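# Move foam blocks with repeated lot numbers onto desk

## Task

Read the lot number printed on the shelf edge under each foam block. Every block whose number shows up on two or more labels anywhere in the storeroom must end up resting on the desk, entirely over its top with nothing overhanging an edge. Every block whose number is unique stays on the shelf it started on. The desk must remain roughly in its original spot, and the robot must finish upright and not tilted or fallen.

## Robot and tools

ROBOT. A Hello Robot Stretch 4 with a single arm: an omni-wheel base, a lift that slides up a mast, a telescoping arm reaching forward, a wrist with yaw, pitch and roll, and a five-finger hand. It stands about 1.6 m tall, and the base rim lies within 0.23 m of the base origin. Objects may occasionally get nudged by outside forces.

FRAMES. All positions are in metres. Base frame: origin on the floor under the base centre, x forward, y left, z up. hand_pose is reported in this frame and may be somewhat off. Odometry frame is the base frame as it was at the start. base_odometry counts wheel rotation only, so slipping looks like travel. Its heading is in rad, left positive, -3.142 to 3.142. If turned_by_wheels and turned_by_imu, summed over one move, disagree by more than about 0.1 rad, the base likely slipped or struck something.

move. One action per call. base is an offset relative to where the base currently is. It takes translate_m (metres, forward positive, -2 to 2), strafe_m (metres, left positive, -2 to 2) or rotate_rad (radians, counter-clockwise positive, -3.2 to 3.2). translate_m and strafe_m may be combined for a straight diagonal drive; rotate_rad goes alone. joints holds absolute targets by name: lift_m 0 to 1.2 m; arm_m 0 to 0.55 m of extension; wrist_yaw_rad -1.134 to 4.276 (0 straight ahead, positive leftward, 3.14 folded back); wrist_pitch_rad -1.117 to 4.259 (0 level, 1.57 pointing down); wrist_roll_rad -1.117 to 4.259 (0 palm up, 1.57 palm to the robot's right, 3.14 palm down). hand_little, hand_ring, hand_middle, hand_index, hand_thumb_bend run -1 (curled) to +1 (straight). hand_thumb_turn: +1 beside the palm, -1 across in front of it. hand_force_limit -1 to 1 is the stopping force for closing, about 0 to 10 N (15 N for the thumb motors). hand_speed -0.96 to 1; full speed from +0.48 upward. Targets outside a range are clipped and reported. Optional: pace ("slow", "default", "fast", "max"); speeds, per-joint top speed for lift, arm and wrist joints; contact_limits, 0 (gentlest) to 1 (firmest), default 0.5, for arm_m, lift_m, translate_m, strafe_m, rotate_rad, each given next to its own command. A base limit persists until the next action naming base. {"end_of_arm": "enable_torque"} must be sent by itself to revive wrist motors that shut off. cameras lists head_camera, head_left_camera, head_right_camera, wrist_camera or "all"; [] gives none. blocking true (default) waits until everything rests; false returns in about 0.5 s while motion continues. A call with no action just reports state and images. If a move or wait is refused, or an unrequested stop hits it, the remaining move, wait and finished_scene calls in that reply are skipped.

OTHER TOOLS. wait(seconds 0 to 10, cameras) lets time pass and reports state; it returns early once running motions settle. stop(cameras) brakes everything still running and re-brakes slack wheels. zoom_image(camera, region [x0, y0, x1, y1] in pixels, top-left origin, at most 504 by 504) enlarges part of that camera's newest image. show_instructions shows the reference pages. finished_scene(scene 1) ends the scene for good.

RESULTS. base_status and joint_status give done, moving, off_target (resting short, maybe still pushing), contact_stop (held back, now slack), time_out (after 14 s, target dropped), limit_stop_at_own_body, limit_stop_at_tilt (lean over 6 degrees; lift, arm and wheels go slack) or torque_fault. on_its_own reports unrequested behaviour, such as slack joints; "held at" is a target, not a reading. lidar_m: 12 distances in metres, 30-degree sectors, first straight ahead then counter-clockwise (4th left, 7th behind, 10th right); "-" means nothing seen or nearer than 0.25 m. wrist_depth_mm: 7x7 grid of depths, 100 to 2000 mm, read from top left. hand_stopped_by: six words for little, ring, middle, index, thumb_bend, thumb_turn (moving, target, force, stalled, fault). The *_load_n values are fingertip forces in N, positive when pushed open; a lost grip shows as load near 0. motor_effort in percent with peak in brackets; servo_current in mA. base_tilt in degrees, forward and right positive, with a few degrees of error.

HAND. The hand point sits 0.045 m in front of the palm; its +z runs along straight fingers, +y out of the palm. Fingers extend about 0.06 to 0.07 m past it. With the thumb turned fully in front, the hand wraps objects 0.035 to 0.065 m thick; a thumb-to-index pinch can hold light items up to about 0.08 m. A finger motor moves only when its target changes by 0.002 or more, stops on reaching it or at hand_force_limit, then locks. For a soft grip, close with hand_speed at -0.94 or lower. The wrist camera sits behind the palm heel and can bump things; upside down when the palm faces down.

CAUTIONS. Self-collision stops occur with the hand over the base and lift below about 0.25 (0.45 pointing down), or with odd tilt/roll/yaw combinations, especially with the wrist folded back. With over 1 kg held and arm_m above 0.2, turning, driving or stopping may tip the robot; avoid fast paces then. For lifting a load, keep lift_m's contact limit at 0.3 or more for 2 kg, 0.15 for 1 kg. A slack lift can sag under load. Set blocks down gently; never drop them, swing them quickly, or push the desk or shelves hard. Avoid excessive finger forces and wrist motor overload.

Each tool is called after "Request:" in YAML: its name, and indented under it one key for each argument.

Reference images:

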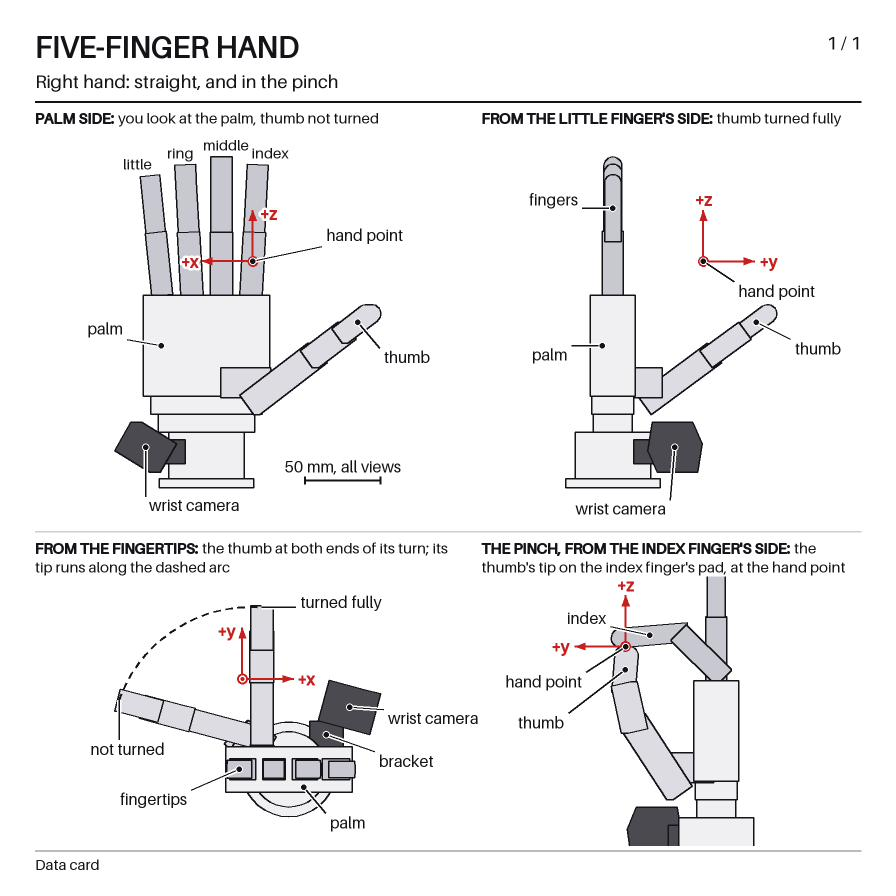

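## Session

Request:
move:

Scene clock: 0.00 s.
base_odometry: x=+0.000 y=+0.000 heading=+0.000
turned_by_wheels: +0.000
turned_by_imu: +0.000
base_tilt: forward=-0.5 right=+0.8
lidar_m: 0.93 1.47 1.63 0.83 0.67 0.66 0.77 1.21 1.40 1.58 1.59 0.80
base_status: not commanded
joint_positions: lift_m=+0.261 arm_m=+0.000 wrist_yaw_rad=+3.173 wrist_pitch_rad=+0.003 wrist_roll_rad=+0.000 hand_little=+1.000 hand_ring=+1.000 hand_middle=+1.000 hand_index=+1.000 hand_thumb_turn=+1.000 hand_thumb_bend=+1.000 hand_force_limit=+0.000 hand_speed=-0.800
joint_status: not commanded
measured_speeds: all 0
hand_stopped_by: target,target,target,target,target,target
little_load_n: 0.0
ring_load_n: 0.0
middle_load_n: 0.0
index_load_n: 0.0
thumb_bend_load_n: 0.5
thumb_turn_load_n: 0.0
motor_effort: lift_m=+20 arm_m=-4 wheel_0=-2 wheel_1=-1 wheel_2=+0
servo_current: wrist_yaw_rad=39 wrist_pitch_rad=33 wrist_roll_rad=46
hand_pose: x=-0.0543 y=+0.1113 z=+0.4984 quat_wxyz=(-0.507, -0.509, +0.493, +0.491) (m; base frame)
wrist_depth_mm: - 137 1078 917 778 661 - / - 125 158 917 768 668 591 / - 137 180 946 798 683 609 / 139 139 257 946 788 683 609 / 140 - 1160 946 788 699 - / 231 1430 183 187 759 - - / 226 1138 111 110 - - -
pictures: head_camera, head_left_camera, head_right_camera, wrist_camera

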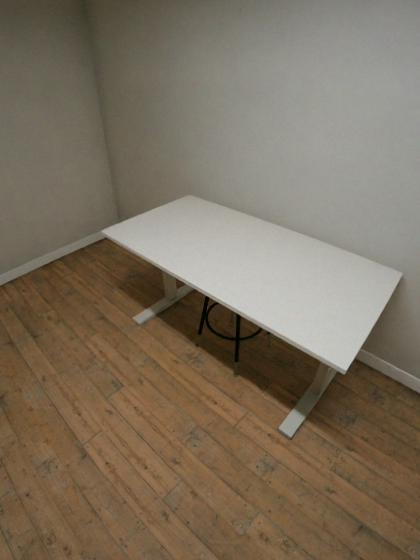

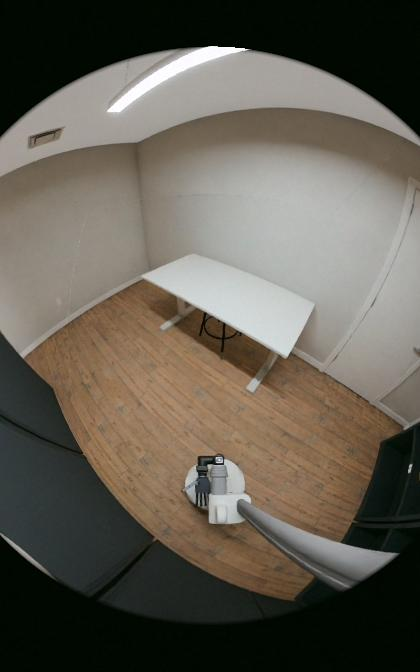

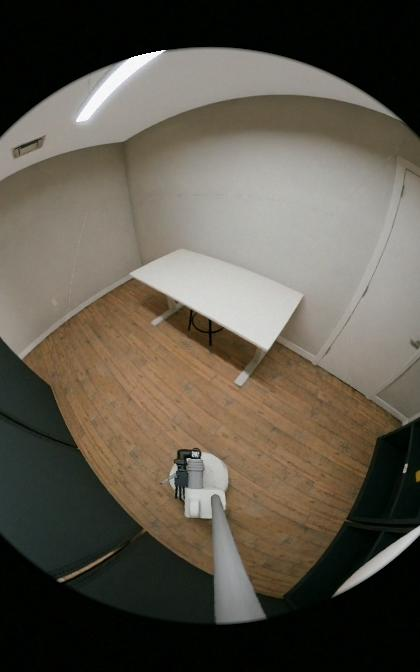

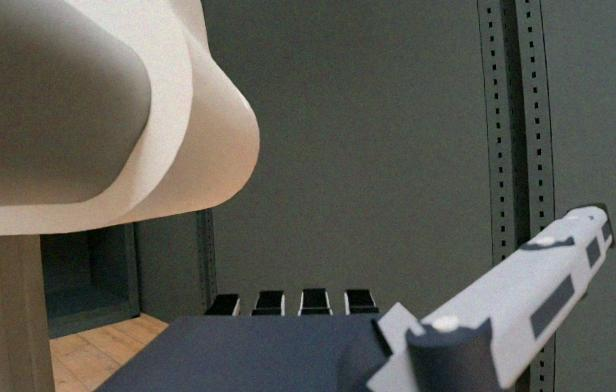

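Request:
move:
  base: {"rotate_rad": -1.0}
  cameras: ["head_camera","head_right_camera"]

Request:
move:
  base: {"rotate_rad": -0.8}
  cameras: ["head_camera","head_right_camera"]

Request:
move:
  base: {"rotate_rad": -0.8}
  cameras: ["head_camera","head_right_camera"]

Request:
move:
  base: {"rotate_rad": -0.8}
  cameras: ["head_camera","head_right_camera"]

Request:
move:
  base: {"rotate_rad": -0.8}
  cameras: ["head_camera","head_right_camera"]

Request:
move:
  base: {"rotate_rad": -0.8}
  cameras: ["head_camera","head_right_camera"]

Scene clock: 14.10 s.
move: done
base_odometry: x=+0.000 y=+0.000 heading=-1.000
turned_by_wheels: -1.000
turned_by_imu: -1.001
base_tilt: forward=-0.5 right=+0.9
lidar_m: 1.57 0.83 0.93 1.52 1.49 0.80 0.66 0.66 0.77 1.31 1.40 1.61
base_status: done
joint_positions: lift_m=+0.261 arm_m=+0.000 wrist_yaw_rad=+3.173 wrist_pitch_rad=+0.003 wrist_roll_rad=+0.000 hand_little=+1.000 hand_ring=+1.000 hand_middle=+1.000 hand_index=+1.000 hand_thumb_turn=+1.000 hand_thumb_bend=+1.000 hand_force_limit=+0.000 hand_speed=-0.800
joint_status: not commanded
measured_speeds: all 0
hand_stopped_by: target,target,target,target,target,target
little_load_n: 0.0
ring_load_n: 0.0
middle_load_n: 0.0
index_load_n: 0.0
thumb_bend_load_n: 0.0
thumb_turn_load_n: 0.0
motor_effort: lift_m=+20(20) arm_m=-4(4) wheel_0=+2(8) wheel_1=+1(11) wheel_2=+3(11)
servo_current: wrist_yaw_rad=39(46) wrist_pitch_rad=26(52) wrist_roll_rad=39(65)
hand_pose: x=-0.0543 y=+0.1113 z=+0.4984 quat_wxyz=(-0.507, -0.509, +0.493, +0.491)
wrist_depth_mm: - 137 - - - - 1042 / - 125 158 - - - 1060 / - 137 180 - - - 1042 / 139 138 224 - - - 1060 / 222 768 778 - - - - / 723 750 182 179 - - - / 227 741 111 110 - - -

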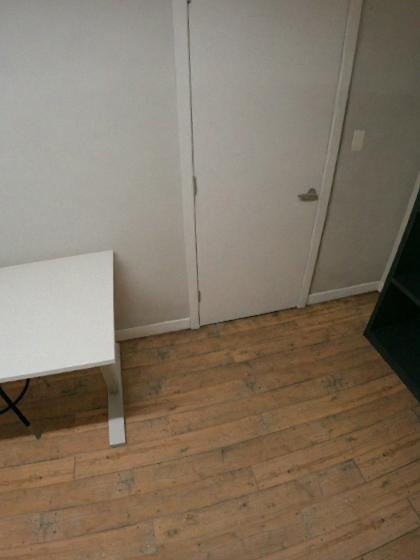

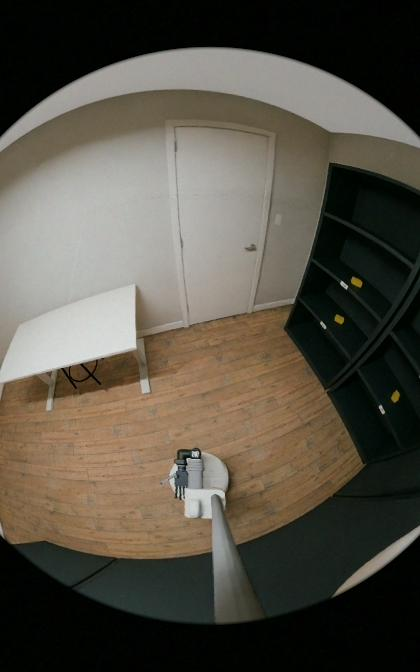

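Scene clock: 15.67 s.
move: done
base_odometry: x=+0.000 y=+0.000 heading=-1.799
turned_by_wheels: -0.800
turned_by_imu: -0.803
base_tilt: forward=-0.4 right=+0.9
lidar_m: 1.43 1.67 0.83 0.82 1.12 2.87 1.01 0.69 0.65 0.70 0.92 1.39
base_status: done
joint_positions: lift_m=+0.261 arm_m=+0.000 wrist_yaw_rad=+3.173 wrist_pitch_rad=+0.003 wrist_roll_rad=+0.000 hand_little=+1.000 hand_ring=+1.000 hand_middle=+1.000 hand_index=+1.000 hand_thumb_turn=+1.000 hand_thumb_bend=+1.000 hand_force_limit=+0.000 hand_speed=-0.800
joint_status: not commanded
measured_speeds: all 0
hand_stopped_by: target,target,target,target,target,target
little_load_n: 0.0
ring_load_n: 0.0
middle_load_n: 0.0
index_load_n: 0.0
thumb_bend_load_n: 0.0
thumb_turn_load_n: 0.0
motor_effort: lift_m=+20(20) arm_m=-4(4) wheel_0=-1(9) wheel_1=+3(12) wheel_2=+1(9)
servo_current: wrist_yaw_rad=33(52) wrist_pitch_rad=33(46) wrist_roll_rad=52(59)
hand_pose: x=-0.0543 y=+0.1113 z=+0.4984 quat_wxyz=(-0.507, -0.509, +0.493, +0.491)
wrist_depth_mm: - 137 1366 1921 - - - / - 126 158 1983 - - - / - 138 180 1921 - - - / 139 138 238 1661 - - - / 140 - 1308 1618 - - - / 220 - 133 183 1618 - - / - - 110 110 - - -

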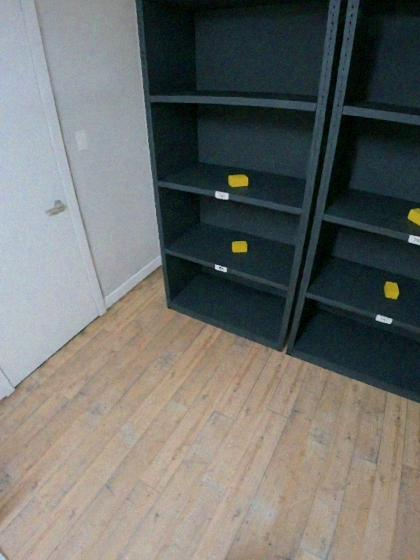

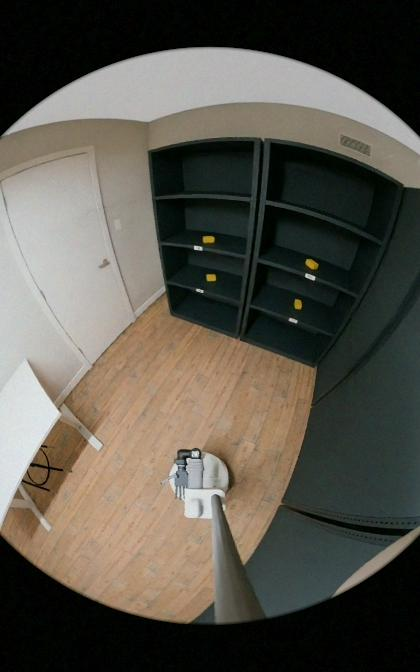

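Scene clock: 17.23 s.
move: done
base_odometry: x=+0.000 y=+0.000 heading=-2.599
turned_by_wheels: -0.800
turned_by_imu: -0.800
base_tilt: forward=-0.6 right=+0.9
lidar_m: 1.23 1.41 1.59 1.56 0.83 0.92 1.49 1.54 0.84 0.66 0.67 0.74
base_status: done
joint_positions: lift_m=+0.261 arm_m=+0.000 wrist_yaw_rad=+3.173 wrist_pitch_rad=+0.003 wrist_roll_rad=+0.000 hand_little=+1.000 hand_ring=+1.000 hand_middle=+1.000 hand_index=+1.000 hand_thumb_turn=+1.000 hand_thumb_bend=+1.000 hand_force_limit=+0.000 hand_speed=-0.800
joint_status: not commanded
measured_speeds: all 0
hand_stopped_by: target,target,target,target,target,target
little_load_n: 0.0
ring_load_n: 0.0
middle_load_n: 0.0
index_load_n: 0.0
thumb_bend_load_n: 0.0
thumb_turn_load_n: 0.0
motor_effort: lift_m=+20(20) arm_m=-4(4) wheel_0=+2(10) wheel_1=+2(11) wheel_2=+0(10)
servo_current: wrist_yaw_rad=39(46) wrist_pitch_rad=33(46) wrist_roll_rad=52(65)
hand_pose: x=-0.0543 y=+0.1113 z=+0.4984 quat_wxyz=(-0.507, -0.509, +0.493, +0.491)
wrist_depth_mm: - 137 - - - - - / - 125 158 - - - - / - 137 181 - - 1576 1138 / 139 138 257 - - - - / 223 - - - - - - / 231 1661 1618 187 1464 - - / 225 1098 111 110 - - -

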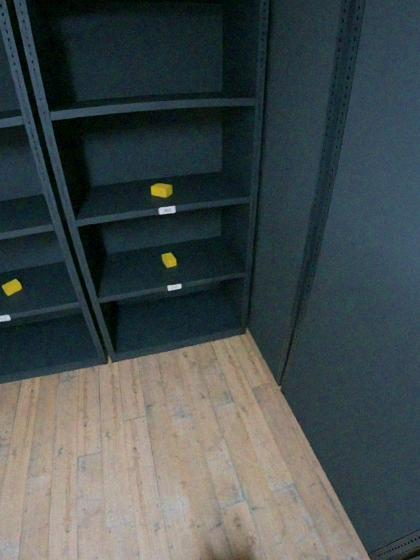

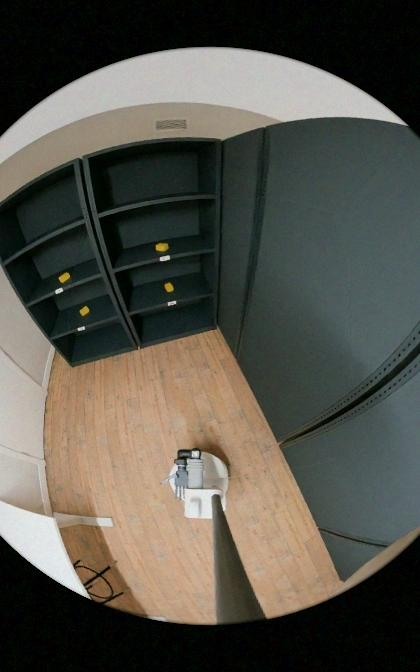

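Scene clock: 18.80 s.
move: done
base_odometry: x=+0.000 y=+0.000 heading=+2.885
turned_by_wheels: -0.800
turned_by_imu: -0.803
base_tilt: forward=-0.5 right=+0.9
lidar_m: 0.69 0.87 1.38 1.44 1.69 0.86 0.85 1.06 2.86 1.04 0.71 0.65
base_status: done
joint_positions: lift_m=+0.261 arm_m=+0.000 wrist_yaw_rad=+3.173 wrist_pitch_rad=+0.003 wrist_roll_rad=+0.000 hand_little=+1.000 hand_ring=+1.000 hand_middle=+1.000 hand_index=+1.000 hand_thumb_turn=+1.000 hand_thumb_bend=+1.000 hand_force_limit=+0.000 hand_speed=-0.800
joint_status: not commanded
measured_speeds: all 0
hand_stopped_by: target,target,target,target,target,target
little_load_n: 0.0
ring_load_n: 0.0
middle_load_n: 0.0
index_load_n: 0.0
thumb_bend_load_n: 0.0
thumb_turn_load_n: 0.0
motor_effort: lift_m=+20(21) arm_m=-4(4) wheel_0=+1(8) wheel_1=+1(13) wheel_2=+2(9)
servo_current: wrist_yaw_rad=39(46) wrist_pitch_rad=33(39) wrist_roll_rad=52(59)
hand_pose: x=-0.0543 y=+0.1113 z=+0.4984 quat_wxyz=(-0.507, -0.509, +0.493, +0.491)
wrist_depth_mm: - 137 - - - - - / - 126 157 - - - 1366 / - 138 180 - - - 1397 / 139 138 258 - 1308 - - / 223 - - - - - - / 231 1499 1618 179 196 - - / 224 1098 111 110 - - -

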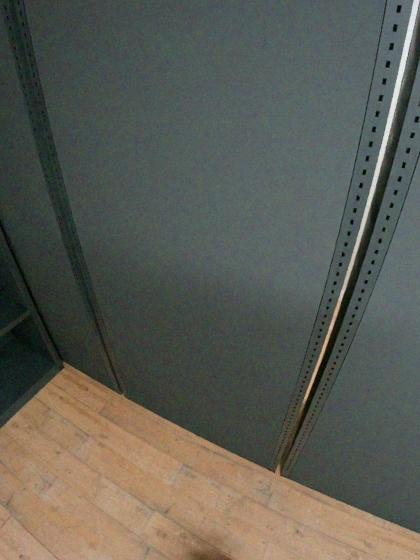

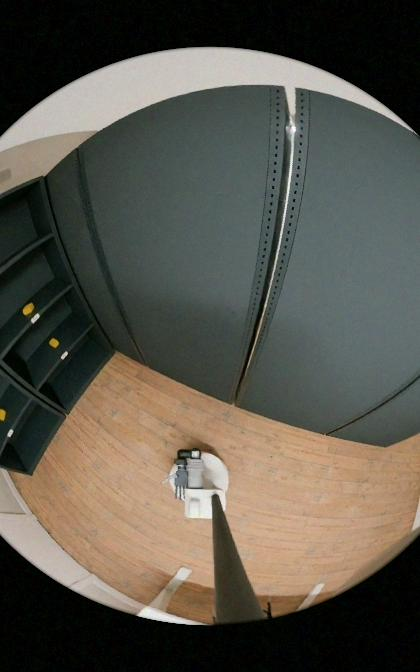

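Scene clock: 20.37 s.
move: done
base_odometry: x=+0.000 y=+0.000 heading=+2.085
turned_by_wheels: -0.800
turned_by_imu: -0.802
base_tilt: forward=-0.5 right=+0.9
lidar_m: 0.67 0.66 0.73 1.16 1.41 1.56 1.57 0.81 0.88 1.38 1.66 0.84
base_status: done
joint_positions: lift_m=+0.261 arm_m=+0.000 wrist_yaw_rad=+3.173 wrist_pitch_rad=+0.003 wrist_roll_rad=+0.000 hand_little=+1.000 hand_ring=+1.000 hand_middle=+1.000 hand_index=+1.000 hand_thumb_turn=+1.000 hand_thumb_bend=+1.000 hand_force_limit=+0.000 hand_speed=-0.800
joint_status: not commanded
measured_speeds: all 0
hand_stopped_by: target,target,target,target,target,target
little_load_n: 0.0
ring_load_n: 0.0
middle_load_n: 0.0
index_load_n: 0.0
thumb_bend_load_n: 0.0
thumb_turn_load_n: 0.0
motor_effort: lift_m=+21(21) arm_m=-4(4) wheel_0=+1(8) wheel_1=+4(12) wheel_2=+0(10)
servo_current: wrist_yaw_rad=39(52) wrist_pitch_rad=33(46) wrist_roll_rad=52(59)
hand_pose: x=-0.0543 y=+0.1113 z=+0.4984 quat_wxyz=(-0.507, -0.509, +0.493, +0.491)
wrist_depth_mm: - 137 - - - - - / - 126 157 - - - 1808 / - 137 181 - - - 1708 / 139 138 211 - - - - / 222 - - - - - - / 233 1397 133 179 1661 - - / 225 1078 110 110 - - -

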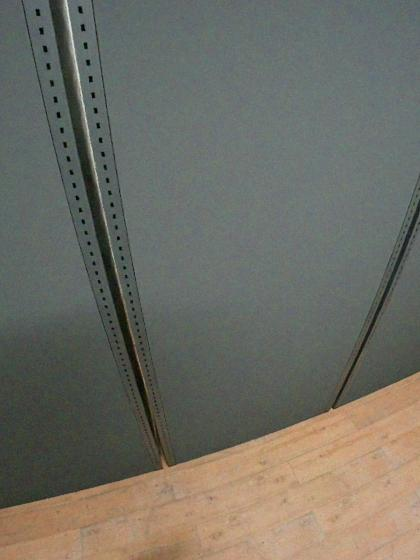

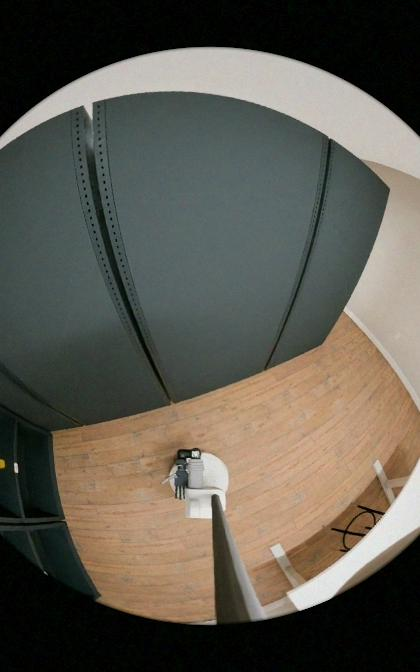

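Scene clock: 21.93 s.
move: done
base_odometry: x=+0.000 y=+0.000 heading=+1.285
turned_by_wheels: -0.800
turned_by_imu: -0.800
base_tilt: forward=-0.5 right=+0.9
lidar_m: 1.08 0.73 0.66 0.69 0.87 1.42 1.46 1.70 1.03 0.82 1.06 2.84
base_status: done
joint_positions: lift_m=+0.261 arm_m=+0.000 wrist_yaw_rad=+3.173 wrist_pitch_rad=+0.003 wrist_roll_rad=+0.000 hand_little=+1.000 hand_ring=+1.000 hand_middle=+1.000 hand_index=+1.000 hand_thumb_turn=+1.000 hand_thumb_bend=+1.000 hand_force_limit=+0.000 hand_speed=-0.800
joint_status: not commanded
measured_speeds: all 0
hand_stopped_by: target,target,target,target,target,target
little_load_n: 0.0
ring_load_n: 0.0
middle_load_n: 0.0
index_load_n: 0.0
thumb_bend_load_n: 0.0
thumb_turn_load_n: 0.0
motor_effort: lift_m=+20(20) arm_m=-4(4) wheel_0=+3(9) wheel_1=+1(12) wheel_2=+1(10)
servo_current: wrist_yaw_rad=46(46) wrist_pitch_rad=33(46) wrist_roll_rad=46(59)
hand_pose: x=-0.0543 y=+0.1113 z=+0.4984 quat_wxyz=(-0.507, -0.509, +0.493, +0.491)
wrist_depth_mm: - 137 - - 1537 - - / - 126 158 - 1464 - - / - 138 180 - 1618 - - / 139 139 237 - 1618 - - / 222 - - - 1576 - - / 231 1661 205 179 1464 - - / 226 1138 111 110 - - -

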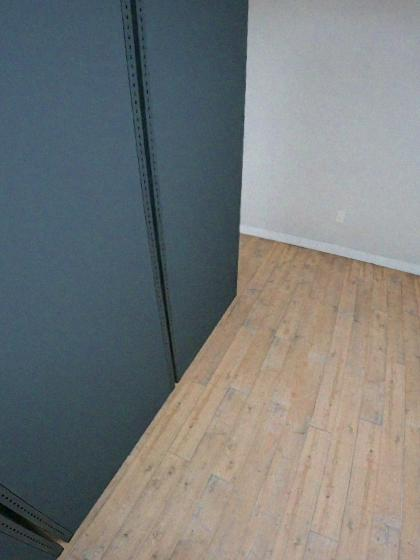

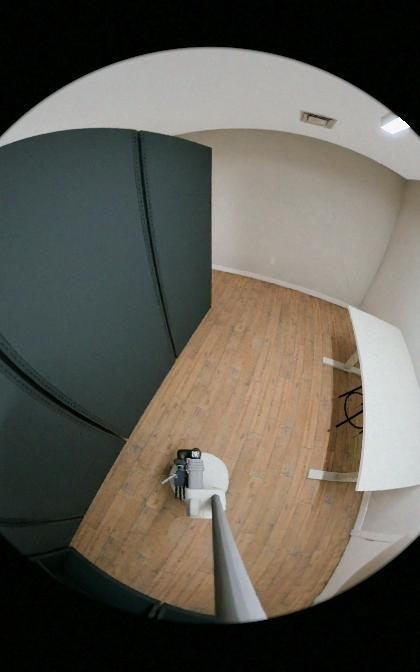

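Request:
move:
  base: {"rotate_rad": 2.638}
  cameras: ["all"]

Request:
zoom_image:
  camera: "head_camera"
  region: [0, 100, 210, 350]

Request:
zoom_image:
  camera: "head_camera"
  region: [210, 100, 419, 350]

Scene clock: 40.73 s.
move: done
base_odometry: x=+0.000 y=+0.000 heading=-2.360
turned_by_wheels: +2.638
turned_by_imu: +2.643
base_tilt: forward=-0.6 right=+0.9
lidar_m: 1.40 1.45 1.70 0.87 0.82 1.08 2.86 1.07 0.71 0.64 0.68 0.90
base_status: done
joint_positions: lift_m=+0.261 arm_m=+0.000 wrist_yaw_rad=+3.173 wrist_pitch_rad=+0.003 wrist_roll_rad=+0.000 hand_little=+1.000 hand_ring=+1.000 hand_middle=+1.000 hand_index=+1.000 hand_thumb_turn=+1.000 hand_thumb_bend=+1.000 hand_force_limit=+0.000 hand_speed=-0.800
joint_status: not commanded
measured_speeds: all 0
hand_stopped_by: target,target,target,target,target,target
little_load_n: 0.0
ring_load_n: 0.0
middle_load_n: 0.0
index_load_n: 0.0
thumb_bend_load_n: 0.0
thumb_turn_load_n: 0.0
motor_effort: lift_m=+20(21) arm_m=-4(4) wheel_0=-1(9) wheel_1=-4(12) wheel_2=-1(11)
servo_current: wrist_yaw_rad=39(46) wrist_pitch_rad=39(46) wrist_roll_rad=59(65)
hand_pose: x=-0.0543 y=+0.1113 z=+0.4984 quat_wxyz=(-0.507, -0.509, +0.493, +0.491)
wrist_depth_mm: - 137 - - - - - / - 124 158 - - - - / - 138 180 - - - 1661 / 139 138 257 - - - - / 223 - - - - - - / 233 1499 1661 187 1618 - - / 226 1098 110 110 - - -
pictures: head_camera, head_left_camera, head_right_camera, wrist_camera

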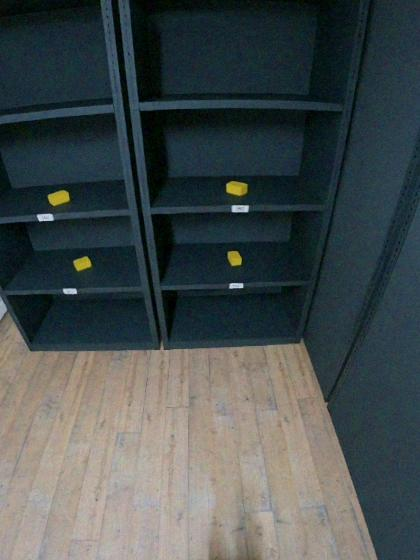

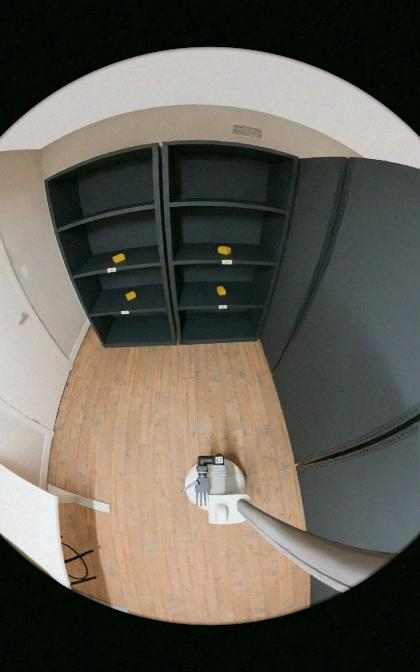

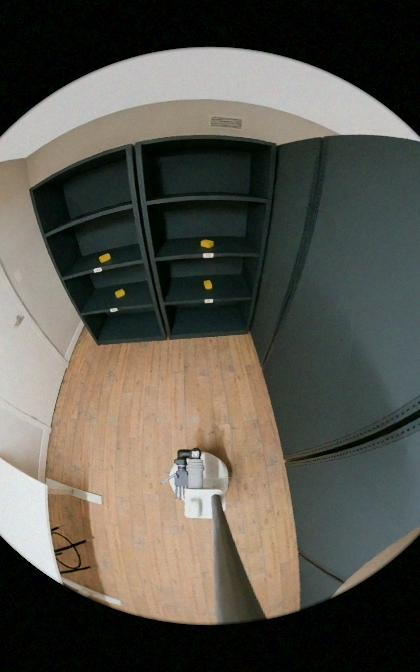

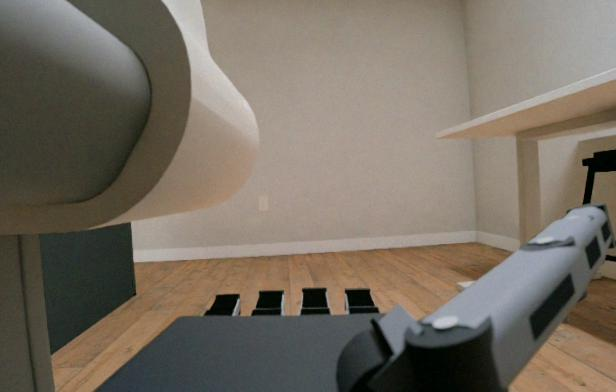

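Scaled by 2.016 from the camera's image (finer frame: 1200x1600).

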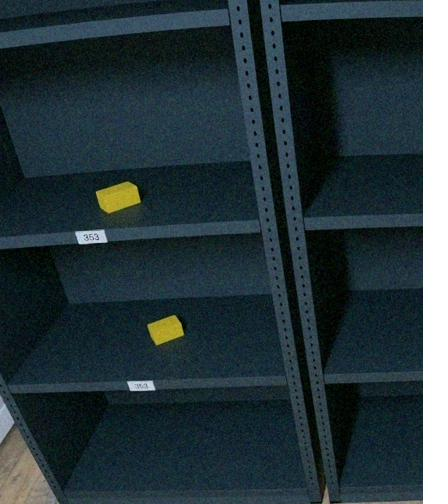

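Scaled by 2.016 from the camera's image (finer frame: 1200x1600).

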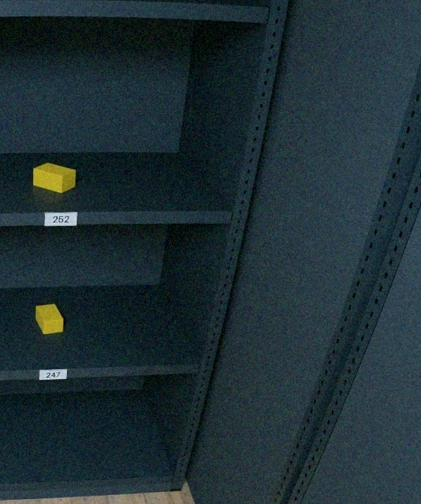

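Request:
zoom_image:
  camera: "head_camera"
  region: [35, 180, 95, 230]

Request:
zoom_image:
  camera: "head_camera"
  region: [50, 250, 110, 300]

Request:
zoom_image:
  camera: "head_camera"
  region: [210, 180, 270, 230]

Request:
zoom_image:
  camera: "head_camera"
  region: [210, 250, 270, 300]

Scaled by 8.400 from the camera's image (finer frame: 1200x1600).

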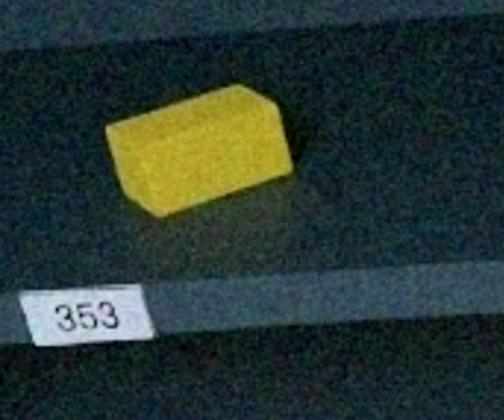

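Scaled by 8.400 from the camera's image (finer frame: 1200x1600).

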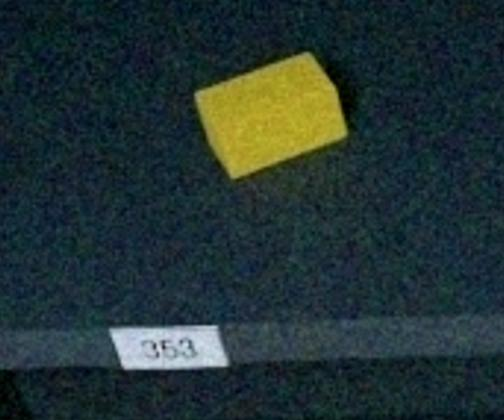

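Scaled by 8.400 from the camera's image (finer frame: 1200x1600).

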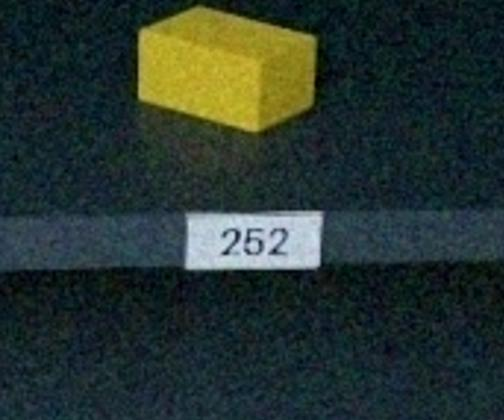

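Scaled by 8.400 from the camera's image (finer frame: 1200x1600).

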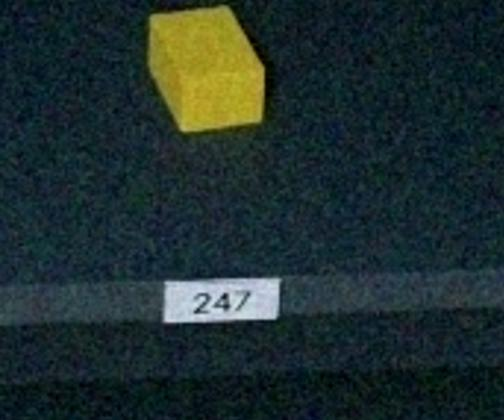

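Request:
move:
  base: {"rotate_rad": 3.145}
  cameras: ["head_camera","head_left_camera"]

Scene clock: 54.20 s.
move: done
base_odometry: x=+0.000 y=+0.000 heading=+0.784
turned_by_wheels: +3.145
turned_by_imu: +3.152
base_tilt: forward=-0.5 right=+0.9
lidar_m: 2.85 1.07 0.74 0.66 0.67 0.90 1.41 1.45 1.69 0.84 0.82 1.08
base_status: done
joint_positions: lift_m=+0.261 arm_m=+0.000 wrist_yaw_rad=+3.173 wrist_pitch_rad=+0.003 wrist_roll_rad=+0.000 hand_little=+1.000 hand_ring=+1.000 hand_middle=+1.000 hand_index=+1.000 hand_thumb_turn=+1.000 hand_thumb_bend=+1.000 hand_force_limit=+0.000 hand_speed=-0.800
joint_status: not commanded
measured_speeds: all 0
hand_stopped_by: target,target,target,target,target,target
little_load_n: 0.0
ring_load_n: 0.0
middle_load_n: 0.0
index_load_n: 0.0
thumb_bend_load_n: 0.0
thumb_turn_load_n: 0.0
motor_effort: lift_m=+20(20) arm_m=-4(4) wheel_0=-1(10) wheel_1=-2(14) wheel_2=-3(11)
servo_current: wrist_yaw_rad=46(52) wrist_pitch_rad=26(46) wrist_roll_rad=52(59)
hand_pose: x=-0.0543 y=+0.1113 z=+0.4984 quat_wxyz=(-0.507, -0.509, +0.493, +0.491)
wrist_depth_mm: - 137 - - - 1025 831 / - 124 157 - - 1060 809 / - 137 181 - - 1025 831 / 139 138 229 - - 1042 831 / 223 1983 1618 - - 1042 - / 230 1499 1499 187 1499 - - / 226 1098 111 110 - - -

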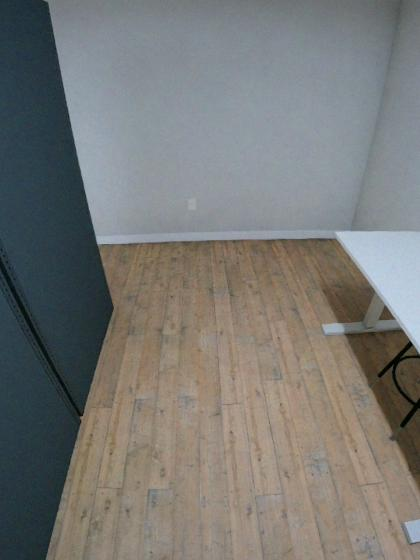

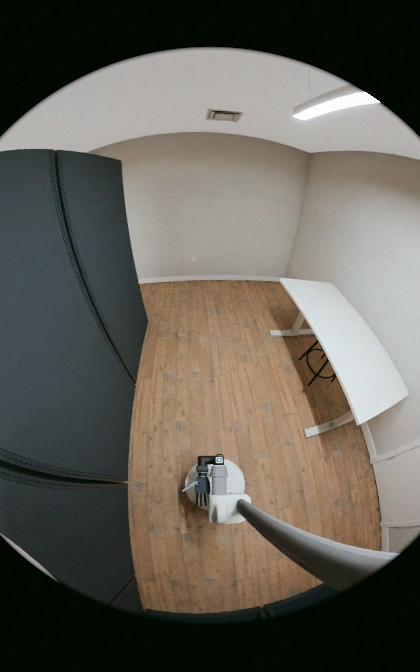

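Request:
move:
  base: {"translate_m": 1.6}
  cameras: ["head_camera","head_left_camera"]

Scene clock: 67.03 s.
move: done
base_odometry: x=+1.132 y=+1.130 heading=+0.785
turned_by_wheels: +0.000
turned_by_imu: +0.001
base_tilt: forward=-0.5 right=+0.9
lidar_m: 1.24 1.29 1.68 0.78 0.81 1.05 2.44 1.06 0.71 0.66 1.48 1.34
base_status: done
joint_positions: lift_m=+0.261 arm_m=+0.000 wrist_yaw_rad=+3.173 wrist_pitch_rad=+0.003 wrist_roll_rad=+0.000 hand_little=+1.000 hand_ring=+1.000 hand_middle=+1.000 hand_index=+1.000 hand_thumb_turn=+1.000 hand_thumb_bend=+1.000 hand_force_limit=+0.000 hand_speed=-0.800
joint_status: not commanded
measured_speeds: all 0
hand_stopped_by: target,target,target,target,target,target
little_load_n: 0.0
ring_load_n: 0.0
middle_load_n: 0.0
index_load_n: 0.0
thumb_bend_load_n: 0.0
thumb_turn_load_n: 0.0
motor_effort: lift_m=+20(20) arm_m=-4(4) wheel_0=+2(8) wheel_1=+3(14) wheel_2=+1(12)
servo_current: wrist_yaw_rad=39(52) wrist_pitch_rad=33(52) wrist_roll_rad=46(65)
hand_pose: x=-0.0543 y=+0.1113 z=+0.4984 quat_wxyz=(-0.507, -0.509, +0.493, +0.491)
wrist_depth_mm: - 137 - - - - - / - 124 158 - - - - / - 137 181 - - - - / 139 138 258 - - - - / 224 - - - - - - / 232 1708 1618 187 1661 - - / 226 1098 111 110 - - -

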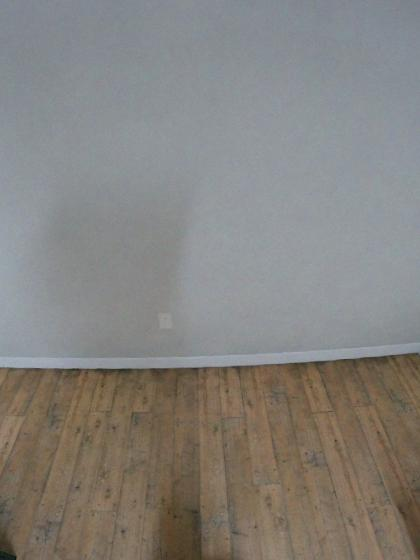

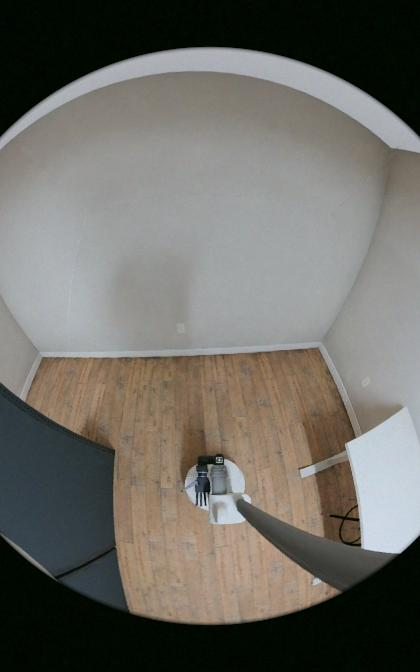

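Request:
move:
  base: {"translate_m": 0.5}

Request:
move:
  base: {"rotate_rad": 1.571}
  cameras: ["head_camera","head_left_camera","head_right_camera"]

Scene clock: 74.93 s.
move: done
base_odometry: x=+1.486 y=+1.484 heading=+0.785
turned_by_wheels: +0.000
turned_by_imu: +0.000
base_tilt: forward=-0.5 right=+0.9
lidar_m: 0.76 0.79 1.02 1.35 0.89 1.14 2.59 1.02 0.77 1.35 1.21 0.82
base_status: done
joint_positions: lift_m=+0.261 arm_m=+0.000 wrist_yaw_rad=+3.173 wrist_pitch_rad=+0.003 wrist_roll_rad=+0.000 hand_little=+1.000 hand_ring=+1.000 hand_middle=+1.000 hand_index=+1.000 hand_thumb_turn=+1.000 hand_thumb_bend=+1.000 hand_force_limit=+0.000 hand_speed=-0.800
joint_status: not commanded
measured_speeds: all 0
hand_stopped_by: target,target,target,target,target,target
little_load_n: 0.0
ring_load_n: 0.0
middle_load_n: 0.0
index_load_n: 0.0
thumb_bend_load_n: 0.0
thumb_turn_load_n: 0.0
motor_effort: lift_m=+20(21) arm_m=-4(4) wheel_0=+0(8) wheel_1=+3(12) wheel_2=+2(12)
servo_current: wrist_yaw_rad=39(52) wrist_pitch_rad=33(46) wrist_roll_rad=59(59)
hand_pose: x=-0.0543 y=+0.1113 z=+0.4984 quat_wxyz=(-0.507, -0.509, +0.493, +0.491)
wrist_depth_mm: - 137 - - - 1255 1042 / - 124 158 - - 1281 1042 / - 137 181 - - 1336 1060 / 139 139 257 - - 1336 1060 / 221 - - - - - - / 229 1708 1661 187 1618 - - / 226 1098 111 110 - - -
pictures: none

Scene clock: 77.00 s.
move: done
base_odometry: x=+1.486 y=+1.484 heading=+2.356
turned_by_wheels: +1.571
turned_by_imu: +1.575
base_tilt: forward=-0.5 right=+0.8
lidar_m: 1.30 0.87 1.13 2.61 0.98 0.76 1.32 1.19 0.83 0.75 0.79 1.03
base_status: done
joint_positions: lift_m=+0.261 arm_m=+0.000 wrist_yaw_rad=+3.173 wrist_pitch_rad=+0.003 wrist_roll_rad=+0.000 hand_little=+1.000 hand_ring=+1.000 hand_middle=+1.000 hand_index=+1.000 hand_thumb_turn=+1.000 hand_thumb_bend=+1.000 hand_force_limit=+0.000 hand_speed=-0.800
joint_status: not commanded
measured_speeds: all 0
hand_stopped_by: target,target,target,target,target,target
little_load_n: 0.0
ring_load_n: 0.0
middle_load_n: 0.0
index_load_n: 0.0
thumb_bend_load_n: 0.0
thumb_turn_load_n: 0.0
motor_effort: lift_m=+20(20) arm_m=-4(5) wheel_0=-2(8) wheel_1=-2(12) wheel_2=+0(9)
servo_current: wrist_yaw_rad=39(46) wrist_pitch_rad=26(46) wrist_roll_rad=52(59)
hand_pose: x=-0.0543 y=+0.1113 z=+0.4984 quat_wxyz=(-0.507, -0.509, +0.493, +0.491)
wrist_depth_mm: - 137 - - - - - / - 124 157 - - - - / - 137 182 - - 1098 - / 139 138 226 - - 1118 - / 222 - - - - 1118 - / 232 - 133 179 - - - / 224 1098 111 110 - - -

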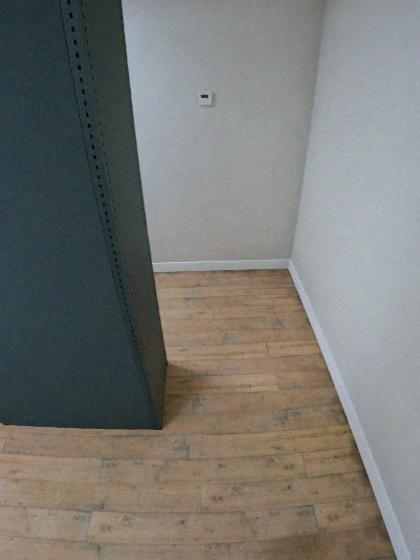

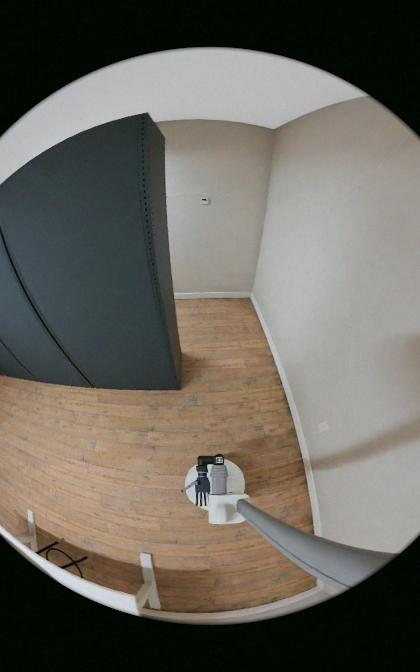

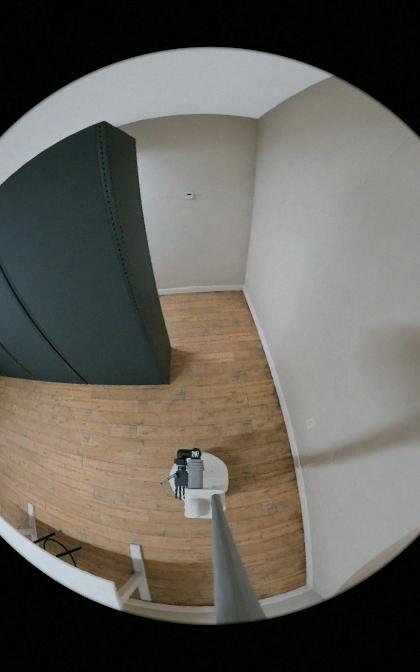

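Request:
move:
  base: {"translate_m": 1.2, "strafe_m": -0.15}
  cameras: ["head_camera","head_left_camera"]

Scene clock: 90.30 s.
move: done
base_odometry: x=+0.744 y=+2.438 heading=+2.356
turned_by_wheels: +0.000
turned_by_imu: -0.001
base_tilt: forward=-0.5 right=+0.9
lidar_m: 1.12 1.15 1.51 0.43 0.46 1.96 2.20 0.82 0.55 0.52 0.53 0.70
base_status: done
joint_positions: lift_m=+0.261 arm_m=+0.000 wrist_yaw_rad=+3.173 wrist_pitch_rad=+0.003 wrist_roll_rad=+0.000 hand_little=+1.000 hand_ring=+1.000 hand_middle=+1.000 hand_index=+1.000 hand_thumb_turn=+1.000 hand_thumb_bend=+1.000 hand_force_limit=+0.000 hand_speed=-0.800
joint_status: not commanded
measured_speeds: all 0
hand_stopped_by: target,target,target,target,target,target
little_load_n: 0.0
ring_load_n: 0.0
middle_load_n: 0.0
index_load_n: 0.0
thumb_bend_load_n: 0.0
thumb_turn_load_n: 0.0
motor_effort: lift_m=+20(20) arm_m=-4(5) wheel_0=+3(8) wheel_1=+3(11) wheel_2=-2(12)
servo_current: wrist_yaw_rad=39(52) wrist_pitch_rad=26(46) wrist_roll_rad=52(59)
hand_pose: x=-0.0543 y=+0.1113 z=+0.4984 quat_wxyz=(-0.507, -0.509, +0.493, +0.491)
wrist_depth_mm: - 137 - - - - - / - 124 158 - - - - / - 137 181 - - - - / 139 139 257 - - - - / 223 1397 - - - - - / 1008 1397 1618 187 1661 - - / 226 1098 110 110 - - -

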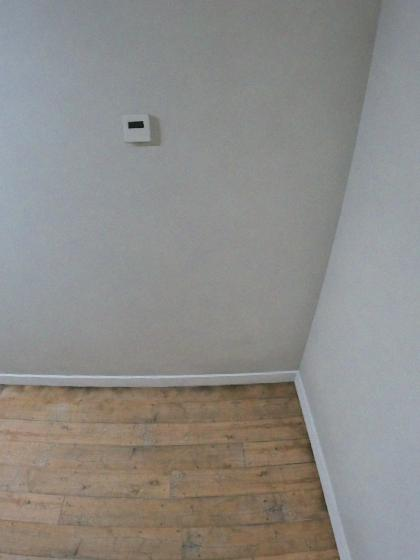

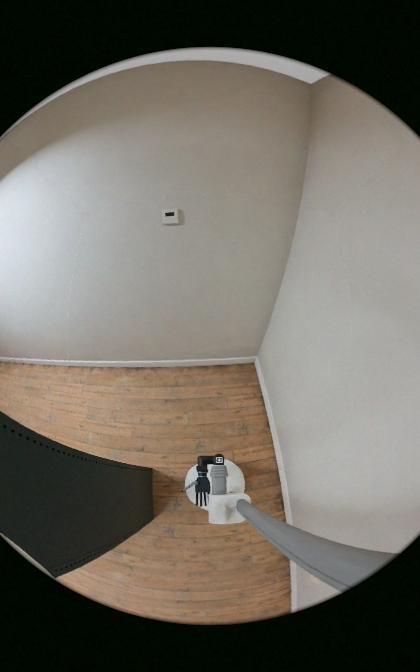

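Request:
move:
  base: {"translate_m": 0.6}

Request:
move:
  base: {"rotate_rad": 1.2}
  cameras: ["head_camera","head_left_camera"]

Request:
move:
  base: {"rotate_rad": 0.8}
  cameras: ["head_camera","head_left_camera"]

Scene clock: 102.33 s.
move: done
base_odometry: x=+0.319 y=+2.862 heading=+2.357
turned_by_wheels: +0.000
turned_by_imu: +0.002
base_tilt: forward=-0.4 right=+0.9
lidar_m: 0.52 0.54 0.70 1.70 0.71 0.70 2.80 0.75 0.52 0.46 0.48 0.58
base_status: done
joint_positions: lift_m=+0.261 arm_m=+0.000 wrist_yaw_rad=+3.173 wrist_pitch_rad=+0.003 wrist_roll_rad=+0.000 hand_little=+1.000 hand_ring=+1.000 hand_middle=+1.000 hand_index=+1.000 hand_thumb_turn=+1.000 hand_thumb_bend=+1.000 hand_force_limit=+0.000 hand_speed=-0.800
joint_status: not commanded
measured_speeds: all 0
hand_stopped_by: target,target,target,target,target,target
little_load_n: 0.0
ring_load_n: 0.0
middle_load_n: 0.0
index_load_n: 0.0
thumb_bend_load_n: 0.0
thumb_turn_load_n: 0.0
motor_effort: lift_m=+20(20) arm_m=-4(4) wheel_0=+3(8) wheel_1=+4(11) wheel_2=-1(13)
servo_current: wrist_yaw_rad=39(46) wrist_pitch_rad=33(46) wrist_roll_rad=52(65)
hand_pose: x=-0.0543 y=+0.1113 z=+0.4984 quat_wxyz=(-0.507, -0.509, +0.493, +0.491)
wrist_depth_mm: - 137 - - - 831 603 / - 124 158 - - 831 621 / - 137 181 - - 854 634 / 139 138 257 - - 878 627 / 222 1308 - - - 946 - / 946 1336 1661 187 1618 - - / 225 1060 110 110 - - -
pictures: none

Scene clock: 104.17 s.
move: done
base_odometry: x=+0.319 y=+2.862 heading=-2.727
turned_by_wheels: +1.200
turned_by_imu: +1.203
base_tilt: forward=-0.5 right=+0.9
lidar_m: 0.84 1.39 0.68 0.79 1.51 0.62 0.49 0.46 0.50 0.54 0.52 0.58
base_status: done
joint_positions: lift_m=+0.261 arm_m=+0.000 wrist_yaw_rad=+3.173 wrist_pitch_rad=+0.003 wrist_roll_rad=+0.000 hand_little=+1.000 hand_ring=+1.000 hand_middle=+1.000 hand_index=+1.000 hand_thumb_turn=+1.000 hand_thumb_bend=+1.000 hand_force_limit=+0.000 hand_speed=-0.800
joint_status: not commanded
measured_speeds: all 0
hand_stopped_by: target,target,target,target,target,target
little_load_n: 0.0
ring_load_n: 0.0
middle_load_n: 0.0
index_load_n: 0.0
thumb_bend_load_n: 0.0
thumb_turn_load_n: 0.0
motor_effort: lift_m=+20(21) arm_m=-4(4) wheel_0=-1(8) wheel_1=-2(12) wheel_2=-3(11)
servo_current: wrist_yaw_rad=39(46) wrist_pitch_rad=46(46) wrist_roll_rad=52(59)
hand_pose: x=-0.0543 y=+0.1113 z=+0.4984 quat_wxyz=(-0.507, -0.509, +0.493, +0.491)
wrist_depth_mm: - 137 647 699 778 878 1008 / - 124 159 699 788 878 1008 / - 137 181 691 768 878 991 / 139 138 262 699 778 866 991 / 535 580 634 707 778 854 - / 539 574 205 187 759 - - / 539 564 111 110 - - -

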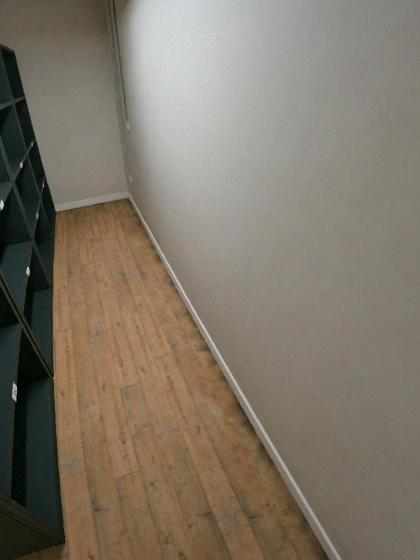

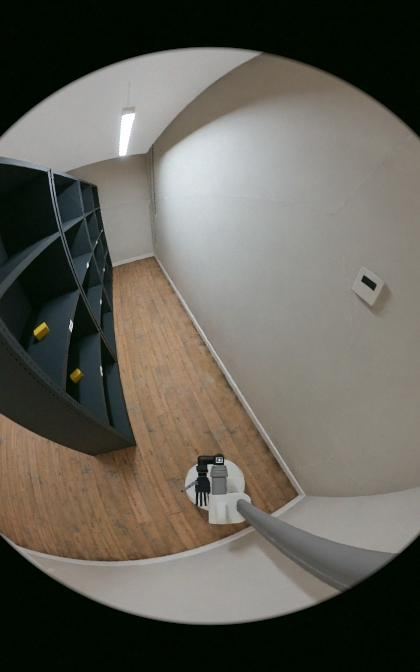

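Scene clock: 105.73 s.
move: done
base_odometry: x=+0.319 y=+2.862 heading=-1.927
turned_by_wheels: +0.800
turned_by_imu: +0.799
base_tilt: forward=-0.6 right=+1.0
lidar_m: 0.79 0.70 2.53 0.86 0.55 0.48 0.48 0.57 0.51 0.54 0.65 1.32
base_status: done
joint_positions: lift_m=+0.261 arm_m=+0.000 wrist_yaw_rad=+3.173 wrist_pitch_rad=+0.003 wrist_roll_rad=+0.000 hand_little=+1.000 hand_ring=+1.000 hand_middle=+1.000 hand_index=+1.000 hand_thumb_turn=+1.000 hand_thumb_bend=+1.000 hand_force_limit=+0.000 hand_speed=-0.800
joint_status: not commanded
measured_speeds: all 0
hand_stopped_by: target,target,target,target,target,target
little_load_n: 0.0
ring_load_n: 0.0
middle_load_n: 0.0
index_load_n: 0.0
thumb_bend_load_n: 0.0
thumb_turn_load_n: 0.0
motor_effort: lift_m=+20(20) arm_m=-4(5) wheel_0=-2(7) wheel_1=-3(13) wheel_2=+0(9)
servo_current: wrist_yaw_rad=39(46) wrist_pitch_rad=33(46) wrist_roll_rad=52(59)
hand_pose: x=-0.0543 y=+0.1113 z=+0.4984 quat_wxyz=(-0.507, -0.509, +0.493, +0.491)
wrist_depth_mm: - 137 640 597 554 508 473 / - 124 159 597 559 508 480 / - 138 181 603 554 512 484 / 139 138 262 615 559 512 484 / 224 741 683 609 559 521 - / 683 741 206 187 554 - - / 228 741 111 110 - - -

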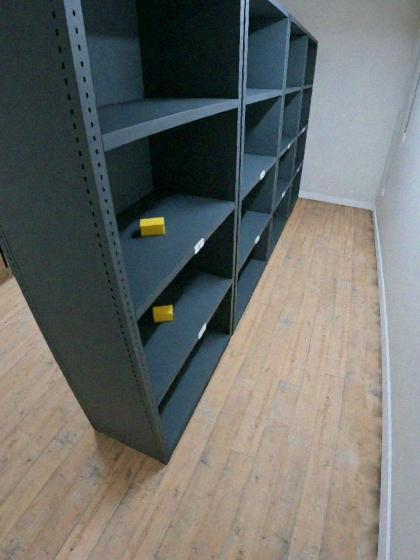

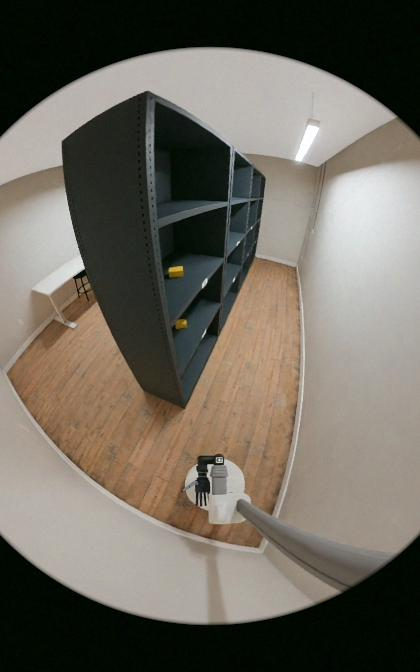

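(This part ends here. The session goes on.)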